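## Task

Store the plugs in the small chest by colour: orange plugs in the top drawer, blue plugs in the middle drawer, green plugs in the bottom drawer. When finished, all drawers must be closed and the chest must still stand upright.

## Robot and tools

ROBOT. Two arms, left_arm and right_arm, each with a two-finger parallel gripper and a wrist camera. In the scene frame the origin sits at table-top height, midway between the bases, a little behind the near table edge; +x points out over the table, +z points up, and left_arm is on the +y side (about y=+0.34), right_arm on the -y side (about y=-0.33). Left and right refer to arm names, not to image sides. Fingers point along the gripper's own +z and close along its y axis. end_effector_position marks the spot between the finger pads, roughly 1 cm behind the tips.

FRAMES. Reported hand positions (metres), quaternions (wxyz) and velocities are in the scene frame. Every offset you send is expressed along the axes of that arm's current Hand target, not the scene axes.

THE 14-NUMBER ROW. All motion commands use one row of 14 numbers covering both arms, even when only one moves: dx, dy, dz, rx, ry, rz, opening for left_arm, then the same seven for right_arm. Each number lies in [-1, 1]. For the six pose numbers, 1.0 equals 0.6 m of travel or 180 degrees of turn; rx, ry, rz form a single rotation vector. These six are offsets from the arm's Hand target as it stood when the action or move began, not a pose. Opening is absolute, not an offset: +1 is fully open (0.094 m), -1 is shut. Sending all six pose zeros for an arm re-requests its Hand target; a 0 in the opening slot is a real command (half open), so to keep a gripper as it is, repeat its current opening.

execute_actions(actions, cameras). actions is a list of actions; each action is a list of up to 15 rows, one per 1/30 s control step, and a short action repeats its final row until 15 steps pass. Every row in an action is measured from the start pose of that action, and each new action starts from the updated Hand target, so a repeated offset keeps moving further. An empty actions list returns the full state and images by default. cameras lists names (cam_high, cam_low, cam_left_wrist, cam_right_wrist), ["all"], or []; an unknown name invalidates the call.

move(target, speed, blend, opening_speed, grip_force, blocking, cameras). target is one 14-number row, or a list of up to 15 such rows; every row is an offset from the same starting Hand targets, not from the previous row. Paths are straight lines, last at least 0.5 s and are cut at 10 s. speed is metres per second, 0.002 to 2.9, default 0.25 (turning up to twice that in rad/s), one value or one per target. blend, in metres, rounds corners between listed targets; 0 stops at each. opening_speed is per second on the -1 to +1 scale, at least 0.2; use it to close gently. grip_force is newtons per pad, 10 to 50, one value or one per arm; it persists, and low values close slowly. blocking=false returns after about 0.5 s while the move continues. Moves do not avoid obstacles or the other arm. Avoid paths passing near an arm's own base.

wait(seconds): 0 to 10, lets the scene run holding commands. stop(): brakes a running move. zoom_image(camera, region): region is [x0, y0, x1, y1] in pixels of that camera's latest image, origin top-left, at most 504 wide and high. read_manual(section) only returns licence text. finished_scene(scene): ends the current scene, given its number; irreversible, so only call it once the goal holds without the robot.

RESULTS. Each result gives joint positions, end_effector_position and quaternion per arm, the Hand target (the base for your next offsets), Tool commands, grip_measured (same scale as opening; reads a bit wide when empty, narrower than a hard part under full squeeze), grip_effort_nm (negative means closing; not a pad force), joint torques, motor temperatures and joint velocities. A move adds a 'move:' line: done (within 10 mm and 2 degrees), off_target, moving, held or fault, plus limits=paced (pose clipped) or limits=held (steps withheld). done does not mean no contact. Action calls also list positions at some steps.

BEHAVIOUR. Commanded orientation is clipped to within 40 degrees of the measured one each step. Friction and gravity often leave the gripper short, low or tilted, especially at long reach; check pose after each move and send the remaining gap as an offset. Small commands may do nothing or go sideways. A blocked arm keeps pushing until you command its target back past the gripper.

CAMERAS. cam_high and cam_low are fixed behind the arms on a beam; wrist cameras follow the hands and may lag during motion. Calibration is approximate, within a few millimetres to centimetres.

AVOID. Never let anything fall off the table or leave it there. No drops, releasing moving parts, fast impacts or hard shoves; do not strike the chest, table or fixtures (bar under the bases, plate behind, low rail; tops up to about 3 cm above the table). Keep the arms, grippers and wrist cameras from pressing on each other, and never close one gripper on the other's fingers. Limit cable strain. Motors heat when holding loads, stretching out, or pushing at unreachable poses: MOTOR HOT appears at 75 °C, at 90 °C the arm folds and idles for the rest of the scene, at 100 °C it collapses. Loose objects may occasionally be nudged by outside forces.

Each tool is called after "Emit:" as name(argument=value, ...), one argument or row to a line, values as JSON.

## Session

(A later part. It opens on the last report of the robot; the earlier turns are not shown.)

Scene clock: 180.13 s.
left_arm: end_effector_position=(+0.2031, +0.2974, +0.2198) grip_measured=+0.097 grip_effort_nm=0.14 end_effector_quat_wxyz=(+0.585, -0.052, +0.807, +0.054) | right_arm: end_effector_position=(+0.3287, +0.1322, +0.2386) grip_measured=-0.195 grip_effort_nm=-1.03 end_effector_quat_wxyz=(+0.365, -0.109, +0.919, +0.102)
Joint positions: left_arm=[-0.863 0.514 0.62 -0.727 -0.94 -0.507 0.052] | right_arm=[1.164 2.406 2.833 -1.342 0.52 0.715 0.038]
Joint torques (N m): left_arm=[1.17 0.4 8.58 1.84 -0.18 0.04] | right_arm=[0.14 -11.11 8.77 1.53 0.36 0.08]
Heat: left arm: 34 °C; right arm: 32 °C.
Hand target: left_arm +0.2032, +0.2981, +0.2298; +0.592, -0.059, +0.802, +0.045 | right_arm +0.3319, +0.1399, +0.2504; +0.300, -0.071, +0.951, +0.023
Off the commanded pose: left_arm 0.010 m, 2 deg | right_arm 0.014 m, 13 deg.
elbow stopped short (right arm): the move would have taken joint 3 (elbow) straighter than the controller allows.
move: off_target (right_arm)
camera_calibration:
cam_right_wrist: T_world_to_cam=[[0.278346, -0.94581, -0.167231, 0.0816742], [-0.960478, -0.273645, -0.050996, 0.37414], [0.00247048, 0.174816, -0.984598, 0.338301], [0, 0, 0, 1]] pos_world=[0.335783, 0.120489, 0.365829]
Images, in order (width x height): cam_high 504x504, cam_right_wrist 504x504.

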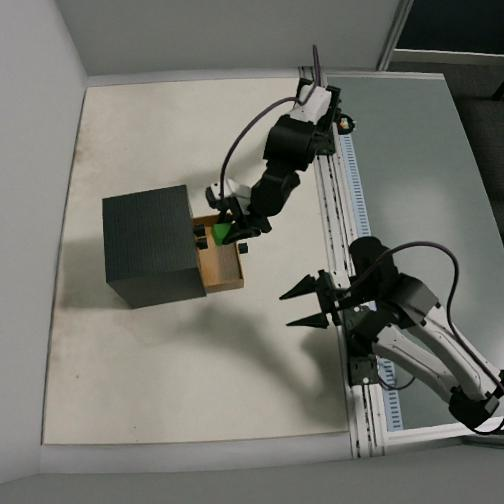

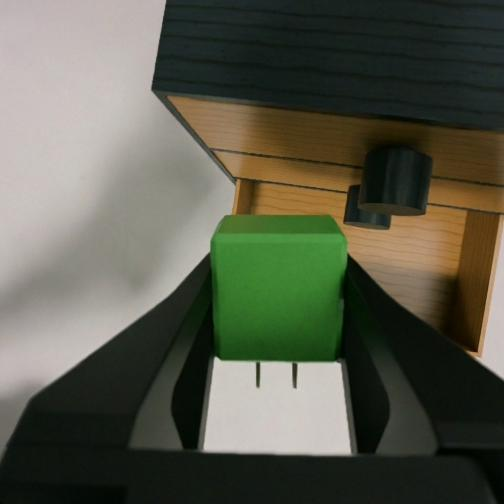

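Emit:
move(
  target=[
    [0,0,0,0,0,0,0.1,0.033,0.003,0.078,0,0,0,-0.38],
    [0,0,0,0,0,0,0.1,0.12,0.003,0.21,0,0,0,-0.38],
  ],
  speed=0.17,
  blend=[0.008,0],
  cameras=["cam_right_wrist","cam_low"],
)

Scene clock: 182.90 s.
left_arm: end_effector_position=(+0.2031, +0.2974, +0.2198) grip_measured=+0.097 grip_effort_nm=0.14 end_effector_quat_wxyz=(+0.585, -0.052, +0.807, +0.054) | right_arm: end_effector_position=(+0.3438, +0.1403, +0.1052) grip_measured=-0.195 grip_effort_nm=-1.02 end_effector_quat_wxyz=(+0.299, -0.078, +0.951, +0.016)
Joint positions: left_arm=[-0.863 0.514 0.62 -0.727 -0.94 -0.507 0.052] | right_arm=[1.139 2.649 2.835 -1.359 0.52 0.838 0.038]
Joint torques (N m): left_arm=[0.99 0.21 8.47 1.82 -0.23 0.03] | right_arm=[-0.34 -12.77 7.76 0.96 0.2 0.1]
Heat: left arm: 34 °C; right arm: 32 °C.
Hand target: left_arm +0.2032, +0.2981, +0.2298; +0.592, -0.059, +0.802, +0.045 | right_arm +0.3447, +0.1437, +0.1060; +0.300, -0.071, +0.951, +0.023
Off the commanded pose: left_arm 0.010 m, 2 deg | right_arm 0.004 m, 1 deg.
elbow stopped short (right arm): the move would have taken joint 3 (elbow) straighter than the controller allows.
move: done
camera_calibration:
cam_right_wrist: T_world_to_cam=[[0.154551, -0.986982, -0.0445032, 0.0982705], [-0.980918, -0.158667, 0.112363, 0.357693], [-0.117962, 0.0262882, -0.99267, 0.268631], [0, 0, 0, 1]] pos_world=[0.367368, 0.146684, 0.230843]
Images, in order (width x height): cam_low 504x504, cam_right_wrist 504x504.

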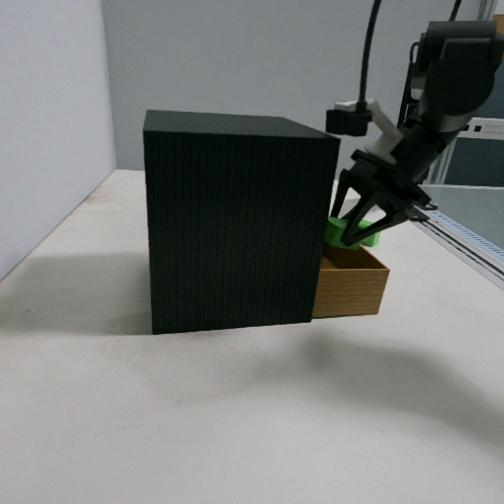

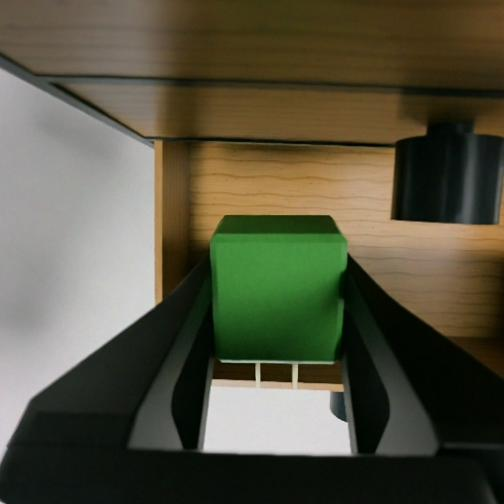

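Emit:
move(
  target=[0,0,0,0,0,0,0.1,0.034,-0.008,0.068,0,0,0,-0.38],
  speed=0.15,
  cameras=["cam_right_wrist","cam_low"],
)

Scene clock: 184.97 s.
left_arm: end_effector_position=(+0.2031, +0.2974, +0.2198) grip_measured=+0.097 grip_effort_nm=0.14 end_effector_quat_wxyz=(+0.585, -0.052, +0.807, +0.054) | right_arm: end_effector_position=(+0.3528, +0.1410, +0.0468) grip_measured=-0.195 grip_effort_nm=-1.03 end_effector_quat_wxyz=(+0.303, -0.066, +0.951, +0.009)
Joint positions: left_arm=[-0.863 0.514 0.62 -0.727 -0.94 -0.507 0.052] | right_arm=[1.127 2.556 2.414 -1.037 0.536 0.849 0.038]
Joint torques (N m): left_arm=[1.2 0.18 8.51 1.86 -0.2 0.09] | right_arm=[-0.84 -16.96 5.2 0.91 0 -0.15]
Heat: left arm: 34 °C; right arm: 33 °C.
Hand target: left_arm +0.2032, +0.2981, +0.2298; +0.592, -0.059, +0.802, +0.045 | right_arm +0.3521, +0.1399, +0.0608; +0.300, -0.071, +0.951, +0.023
Off the commanded pose: left_arm 0.010 m, 2 deg | right_arm 0.014 m, 2 deg.
move: off_target (right_arm)
camera_calibration:
cam_right_wrist: T_world_to_cam=[[0.12833, -0.991072, -0.0361664, 0.104531], [-0.98584, -0.131452, 0.104114, 0.37149], [-0.107938, 0.0222934, -0.993908, 0.208819], [0, 0, 0, 1]] pos_world=[0.375354, 0.147776, 0.17265]
Images, in order (width x height): cam_low 504x504, cam_right_wrist 504x504.

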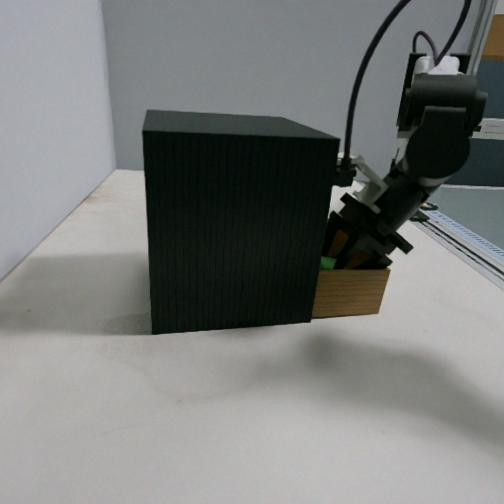

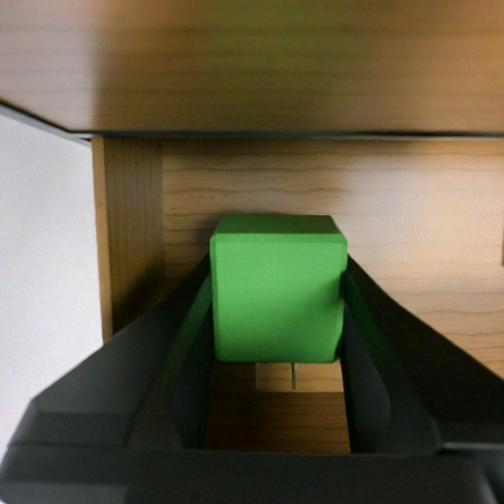

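Emit:
move(
  target=[
    [0,0,0,0,0,0,0.1,0,0,0,0,0,0,0.05],
    [0,0,0,0,0,0,0.1,-0.182,0,-0.26,0,0,0,0.05],
    [0,0,0,0,0,0,0.1,0.024,-0.333,-0.404,0.03,0.05,0.1,0.05],
    [0,0,0,0,0,0,0.1,0.18,-0.282,-0.229,0.099,0.177,0.312,0.05],
  ],
  speed=[0.2,0.15,0.3,0.25],
  blend=[0,0.02,0.03,0],
  opening_speed=1,
  cameras=["cam_right_wrist","cam_high"],
)

Emit:
zoom_image(
  camera="cam_high",
  region=[90, 150, 290, 320],
)

Scene clock: 191.70 s.
left_arm: end_effector_position=(+0.2031, +0.2974, +0.2198) grip_measured=+0.097 grip_effort_nm=0.14 end_effector_quat_wxyz=(+0.585, -0.052, +0.807, +0.054) | right_arm: end_effector_position=(+0.2119, -0.0542, +0.1143) grip_measured=+0.048 grip_effort_nm=0.10 end_effector_quat_wxyz=(+0.005, +0.413, +0.911, -0.001)
Joint positions: left_arm=[-0.863 0.514 0.62 -0.727 -0.94 -0.507 0.052] | right_arm=[0.997 1.814 1.643 -1.377 0.037 1.819 0.049]
Joint torques (N m): left_arm=[1.14 0.06 8.34 1.83 -0.24 0.1] | right_arm=[-0.49 -7.28 5.76 0.35 -0.02 0.1]
Heat: left arm: 34 °C; right arm: 36 °C.
Hand target: left_arm +0.2032, +0.2981, +0.2298; +0.592, -0.059, +0.802, +0.045 | right_arm +0.2118, -0.0522, +0.1113; +0.000, +0.419, +0.908, -0.001
Off the commanded pose: left_arm 0.010 m, 2 deg | right_arm 0.004 m, 1 deg.
elbow stopped short (right arm): the move would have taken joint 3 (elbow) straighter than the controller allows.
move: done
camera_calibration:
cam_right_wrist: T_world_to_cam=[[-0.77526, -0.629696, -0.0495433, 0.144129], [-0.502667, 0.567562, 0.652073, 0.07276], [-0.382489, 0.53043, -0.756536, 0.323621], [0, 0, 0, 1]] pos_world=[0.272093, -0.122197, 0.204527]
Images, in order (width x height): cam_high 504x504, cam_right_wrist 504x504.

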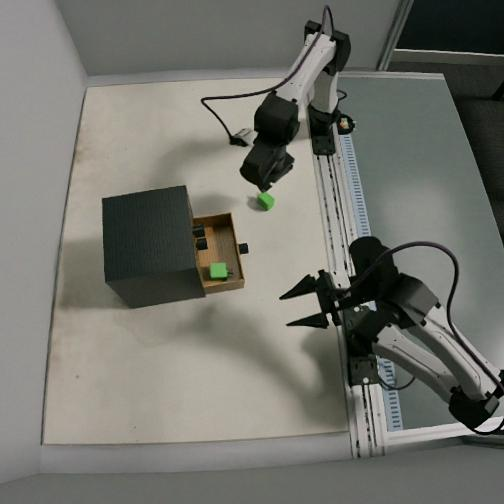

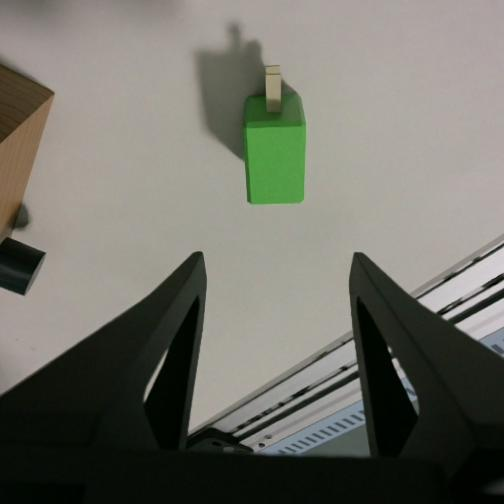

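Scaled by 2.520 from the camera's 504x504 image, which has a finer 720x720 frame.

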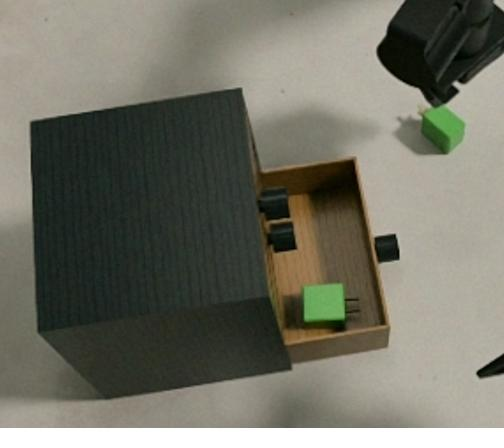

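Emit:
move(
  target=[
    [0,0,0,0,0,0,0.1,0,0.003,0.157,0,0,0,0.05],
    [0,0,0,0,0,0,0.1,0,0.003,0.157,0,0,0,-0.65],
    [0,0,0,0,0,0,0.1,0,0.003,-0.24,0,-0.05,0,-0.65],
    [0,0,0,0,0,0,0.1,-0.002,0.285,-0.233,-0.099,-0.177,-0.312,-0.65],
  ],
  speed=0.25,
  blend=[0,0,0.02,0],
  opening_speed=1.5,
  cameras=["cam_right_wrist","cam_low"],
)

Scene clock: 199.23 s.
left_arm: end_effector_position=(+0.2031, +0.2974, +0.2198) grip_measured=+0.097 grip_effort_nm=0.14 end_effector_quat_wxyz=(+0.585, -0.052, +0.807, +0.054) | right_arm: end_effector_position=(+0.3383, +0.0567, +0.2441) grip_measured=-0.194 grip_effort_nm=-1.02 end_effector_quat_wxyz=(+0.309, -0.079, +0.947, +0.043)
Joint positions: left_arm=[-0.863 0.514 0.62 -0.727 -0.94 -0.507 0.052] | right_arm=[1.067 2.323 2.816 -1.568 0.471 0.748 0.038]
Joint torques (N m): left_arm=[0.99 0.24 8.49 1.82 -0.2 0.08] | right_arm=[-0.39 -10.19 8.12 1.11 0.38 -0.06]
Heat: left arm: 34 °C; right arm: 35 °C.
Hand target: left_arm +0.2032, +0.2981, +0.2298; +0.592, -0.059, +0.802, +0.045 | right_arm +0.3426, +0.0581, +0.2510; +0.300, -0.071, +0.951, +0.023
Off the commanded pose: left_arm 0.010 m, 2 deg | right_arm 0.008 m, 3 deg.
joint read past its limit (right arm) — joint 4 (wrist pitch), lower limit.
joint sent to its limit (right arm) — joint 4 (wrist pitch), lower limit. The joint targets are off in orientation, not in position.
move: off_target (right_arm)
camera_calibration:
cam_right_wrist: T_world_to_cam=[[0.174287, -0.980271, -0.0932327, 0.0276948], [-0.979444, -0.182344, 0.0862592, 0.330724], [-0.101558, 0.0762823, -0.991901, 0.39951], [0, 0, 0, 1]] pos_world=[0.359672, 0.0569783, 0.370328]
Images, in order (width x height): cam_low 504x504, cam_right_wrist 504x504.

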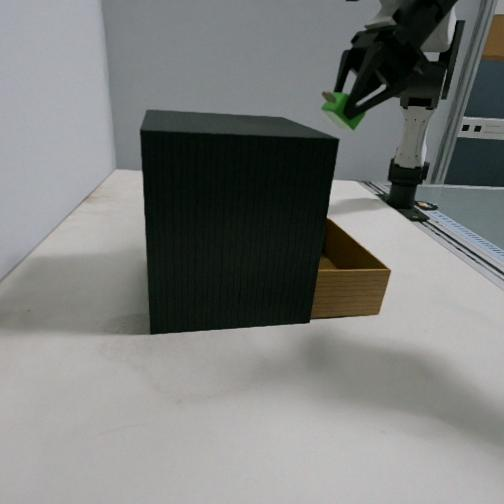

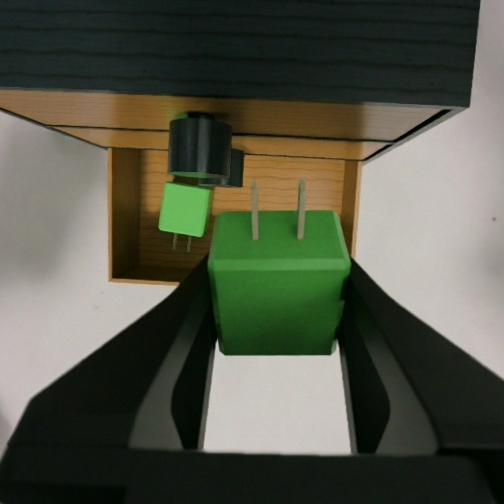

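Emit:
move(
  target=[
    [0,0,0,0,0,0,0.1,0.122,-0.007,0.19,0,0,0,-0.65],
    [0,0,0,0,0,0,0.1,0.1575,-0.007,0.252,0,0,0,-0.65],
  ],
  speed=0.15,
  blend=[0.01,0],
  cameras=["cam_right_wrist","cam_low"],
)

Scene clock: 202.37 s.
left_arm: end_effector_position=(+0.2031, +0.2974, +0.2198) grip_measured=+0.097 grip_effort_nm=0.14 end_effector_quat_wxyz=(+0.585, -0.052, +0.807, +0.054) | right_arm: end_effector_position=(+0.3564, +0.0548, +0.0641) grip_measured=-0.194 grip_effort_nm=-1.03 end_effector_quat_wxyz=(+0.301, -0.060, +0.952, +0.013)
Joint positions: left_arm=[-0.863 0.514 0.62 -0.727 -0.94 -0.507 0.052] | right_arm=[1.03 2.148 1.77 -0.75 0.489 0.763 0.038]
Joint torques (N m): left_arm=[1.26 0.25 8.47 1.83 -0.19 0.09] | right_arm=[-0.17 -13.67 5.7 0.97 0.06 -0.2]
Heat: left arm: 34 °C; right arm: 36 °C.
Hand target: left_arm +0.2032, +0.2981, +0.2298; +0.592, -0.059, +0.802, +0.045 | right_arm +0.3524, +0.0554, +0.0728; +0.300, -0.071, +0.951, +0.023
Off the commanded pose: left_arm 0.010 m, 2 deg | right_arm 0.010 m, 2 deg.
move: done
camera_calibration:
cam_right_wrist: T_world_to_cam=[[0.118601, -0.991704, -0.0495744, 0.0235345], [-0.9864, -0.123395, 0.108576, 0.361436], [-0.113793, 0.0360229, -0.992851, 0.22956], [0, 0, 0, 1]] pos_world=[0.379852, 0.0596692, 0.189842]
Images, in order (width x height): cam_low 504x504, cam_right_wrist 504x504.

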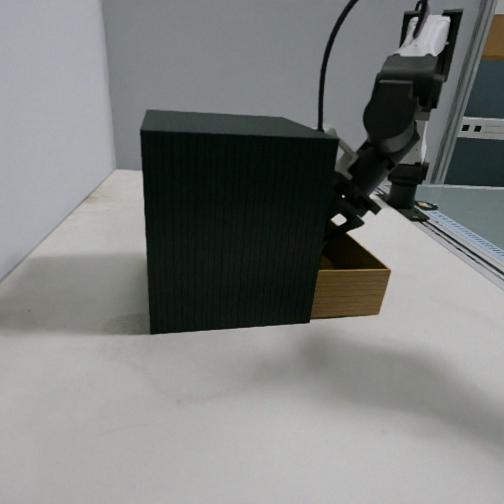

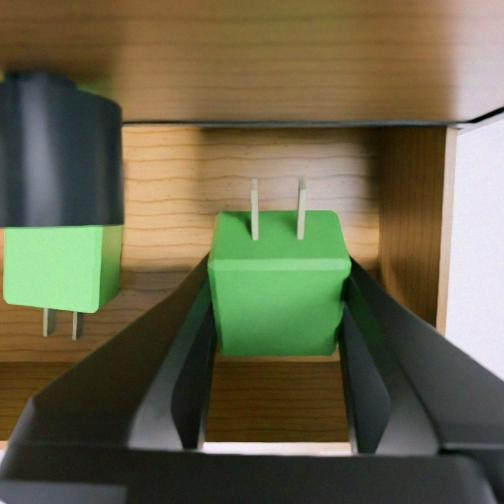

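Emit:
move(
  target=[
    [0,0,0,0,0,0,-1,0.0095,0,0.0137,0,0,0,-0.65],
    [0,0,0,0,0,0,-1,0.0095,0,0.0137,0,0,0,0.05],
    [0,0,0,0,0,0,-1,-0.1435,0,-0.205,0,0,0,0.05],
    [0,0,0,0,0,0,-1,0.017,-0.385,-0.4,0,0.05,0,0.05],
    [0.265,-0.324,0.017,0,0,0,-1,0.017,-0.385,-0.4,0,0.05,0,0.05],
  ],
  speed=[0.15,0.2,0.15,0.3,0.3],
  blend=[0,0,0.02,0.03,0],
  opening_speed=1,
  cameras=["cam_left_wrist","cam_high"],
)

Scene clock: 210.30 s.
left_arm: end_effector_position=(+0.1923, +0.1052, +0.0674) grip_measured=-0.995 grip_effort_nm=-0.26 end_effector_quat_wxyz=(+0.578, -0.052, +0.813, +0.048) | right_arm: end_effector_position=(+0.2457, -0.1928, +0.2618) grip_measured=+0.048 grip_effort_nm=0.10 end_effector_quat_wxyz=(+0.224, -0.070, +0.972, +0.012)
Joint positions: left_arm=[-1.397 1.743 0.819 -0.612 -1.2 -1.527 0] | right_arm=[0.747 1.318 1.664 -1.5 0.265 0.517 0.049]
Joint torques (N m): left_arm=[0.47 -7.05 7.01 0.28 -0.85 -0.18] | right_arm=[-0.77 -4.48 5.56 0.95 0.02 -0.08]
Heat: left arm: 35 °C; right arm: 37 °C.
Hand target: left_arm +0.1953, +0.1005, +0.0746; +0.592, -0.059, +0.802, +0.045 | right_arm +0.2425, -0.1949, +0.2636; +0.224, -0.072, +0.972, +0.017
Off the commanded pose: left_arm 0.009 m, 2 deg | right_arm 0.004 m, 1 deg.
move: done; target 2's new opening was sent with right_arm's hand 0.008 m and 3 deg from that target
camera_calibration:
cam_left_wrist: T_world_to_cam=[[0.181004, -0.981317, -0.0652247, 0.0812392], [-0.858857, -0.125407, -0.496627, 0.223907], [0.479169, 0.14591, -0.86551, 0.0767198], [0, 0, 0, 1]] pos_world=[0.140838, 0.0966068, 0.182899]
Images, in order (width x height): cam_high 504x504, cam_left_wrist 504x504.

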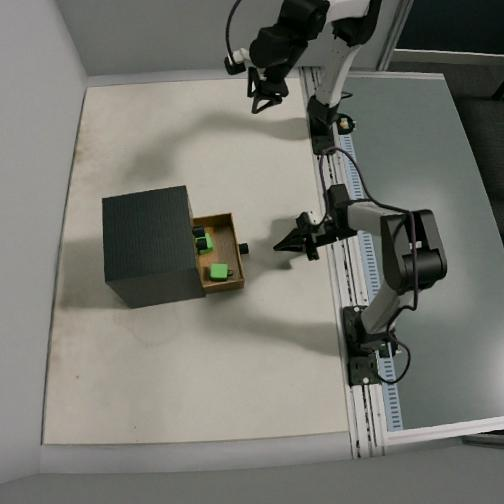

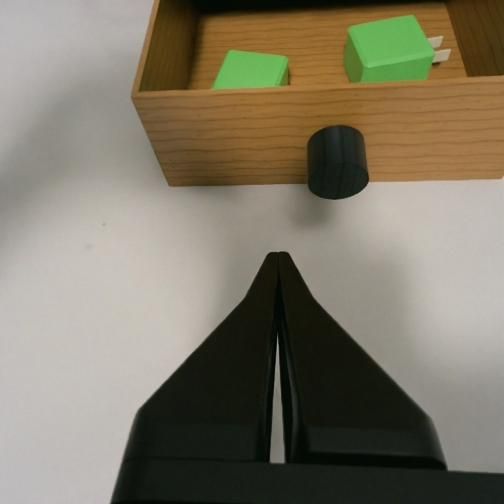

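Emit:
move(
  target=[
    [0.0095,-0.043,0.0825,0,0,0,-1,0,0,0,0,0,0,0.05],
    [-0.0545,-0.054,0.28,0,0,0,-1,0,0,0,0,0,0,0.05],
    [-0.02,-0.05,0.16,0,0,0,-1,0,0,0,0,0,0,0.05],
    [-0.28,-0.05,0.05,0,-0.05,0,-1,0,0,0,0,0,0,0.05],
  ],
  speed=[0.2,0.1,0.2,0.25],
  blend=[0,0,0.02,0],
  cameras=["cam_left_wrist","cam_low","cam_high"],
)

Emit:
zoom_image(
  camera="cam_high",
  region=[90, 150, 270, 320],
)

Scene clock: 216.70 s.
left_arm: end_effector_position=(+0.2782, +0.0838, +0.2055) grip_measured=-0.995 grip_effort_nm=-0.26 end_effector_quat_wxyz=(+0.641, -0.034, +0.764, +0.066) | right_arm: end_effector_position=(+0.2457, -0.1928, +0.2618) grip_measured=+0.048 grip_effort_nm=0.10 end_effector_quat_wxyz=(+0.224, -0.070, +0.972, +0.012)
Joint positions: left_arm=[-1.139 1.535 0.959 -0.091 -1.234 -0.592 0] | right_arm=[0.747 1.318 1.664 -1.5 0.265 0.517 0.049]
Joint torques (N m): left_arm=[-0.08 -10.54 9.22 1.63 -0.5 -0.05] | right_arm=[-0.76 -4.48 5.56 0.95 0.02 -0.07]
Heat: left arm: 35 °C; right arm: 35 °C.
Hand target: left_arm +0.2770, +0.0823, +0.2262; +0.653, -0.056, +0.753, +0.049 | right_arm +0.2425, -0.1949, +0.2636; +0.224, -0.072, +0.972, +0.017
Off the commanded pose: left_arm 0.021 m, 4 deg | right_arm 0.004 m, 1 deg.
move: off_target (left_arm)
camera_calibration:
cam_left_wrist: T_world_to_cam=[[0.185267, -0.977864, -0.097254, 0.0587698], [-0.771141, -0.0833257, -0.631188, 0.363293], [0.609112, 0.191935, -0.769509, 0.0984659], [0, 0, 0, 1]] pos_world=[0.209285, 0.0688415, 0.310792]
Images, in order (width x height): cam_high 504x504, cam_low 504x504, cam_left_wrist 504x504.

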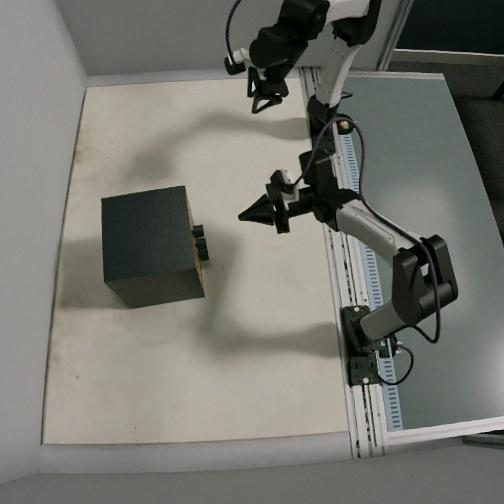

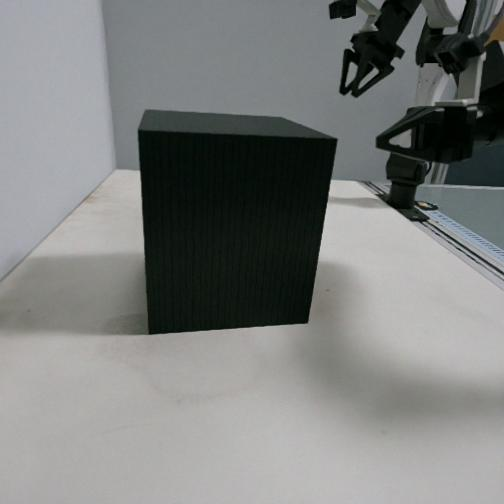

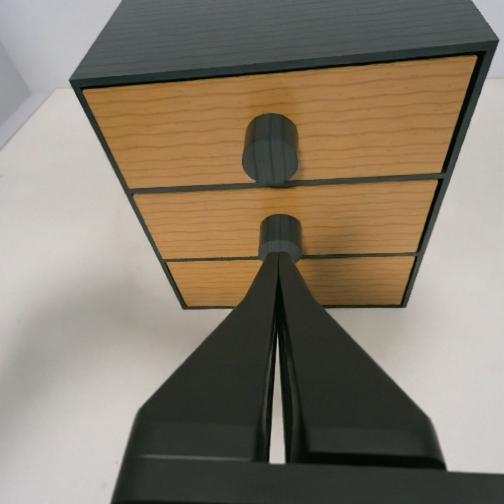

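Scaled by 2.800 from the camera's 504x504 image, which has a finer 720x720 frame.

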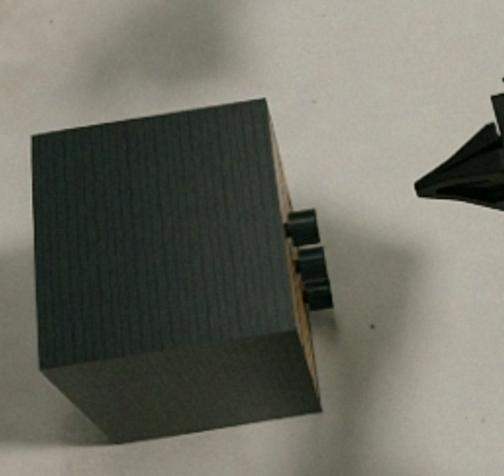

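All drawers look shut, flush with the frame.

Emit:
finished_scene(
  scene=2,
)

The scene is finished: the task was done.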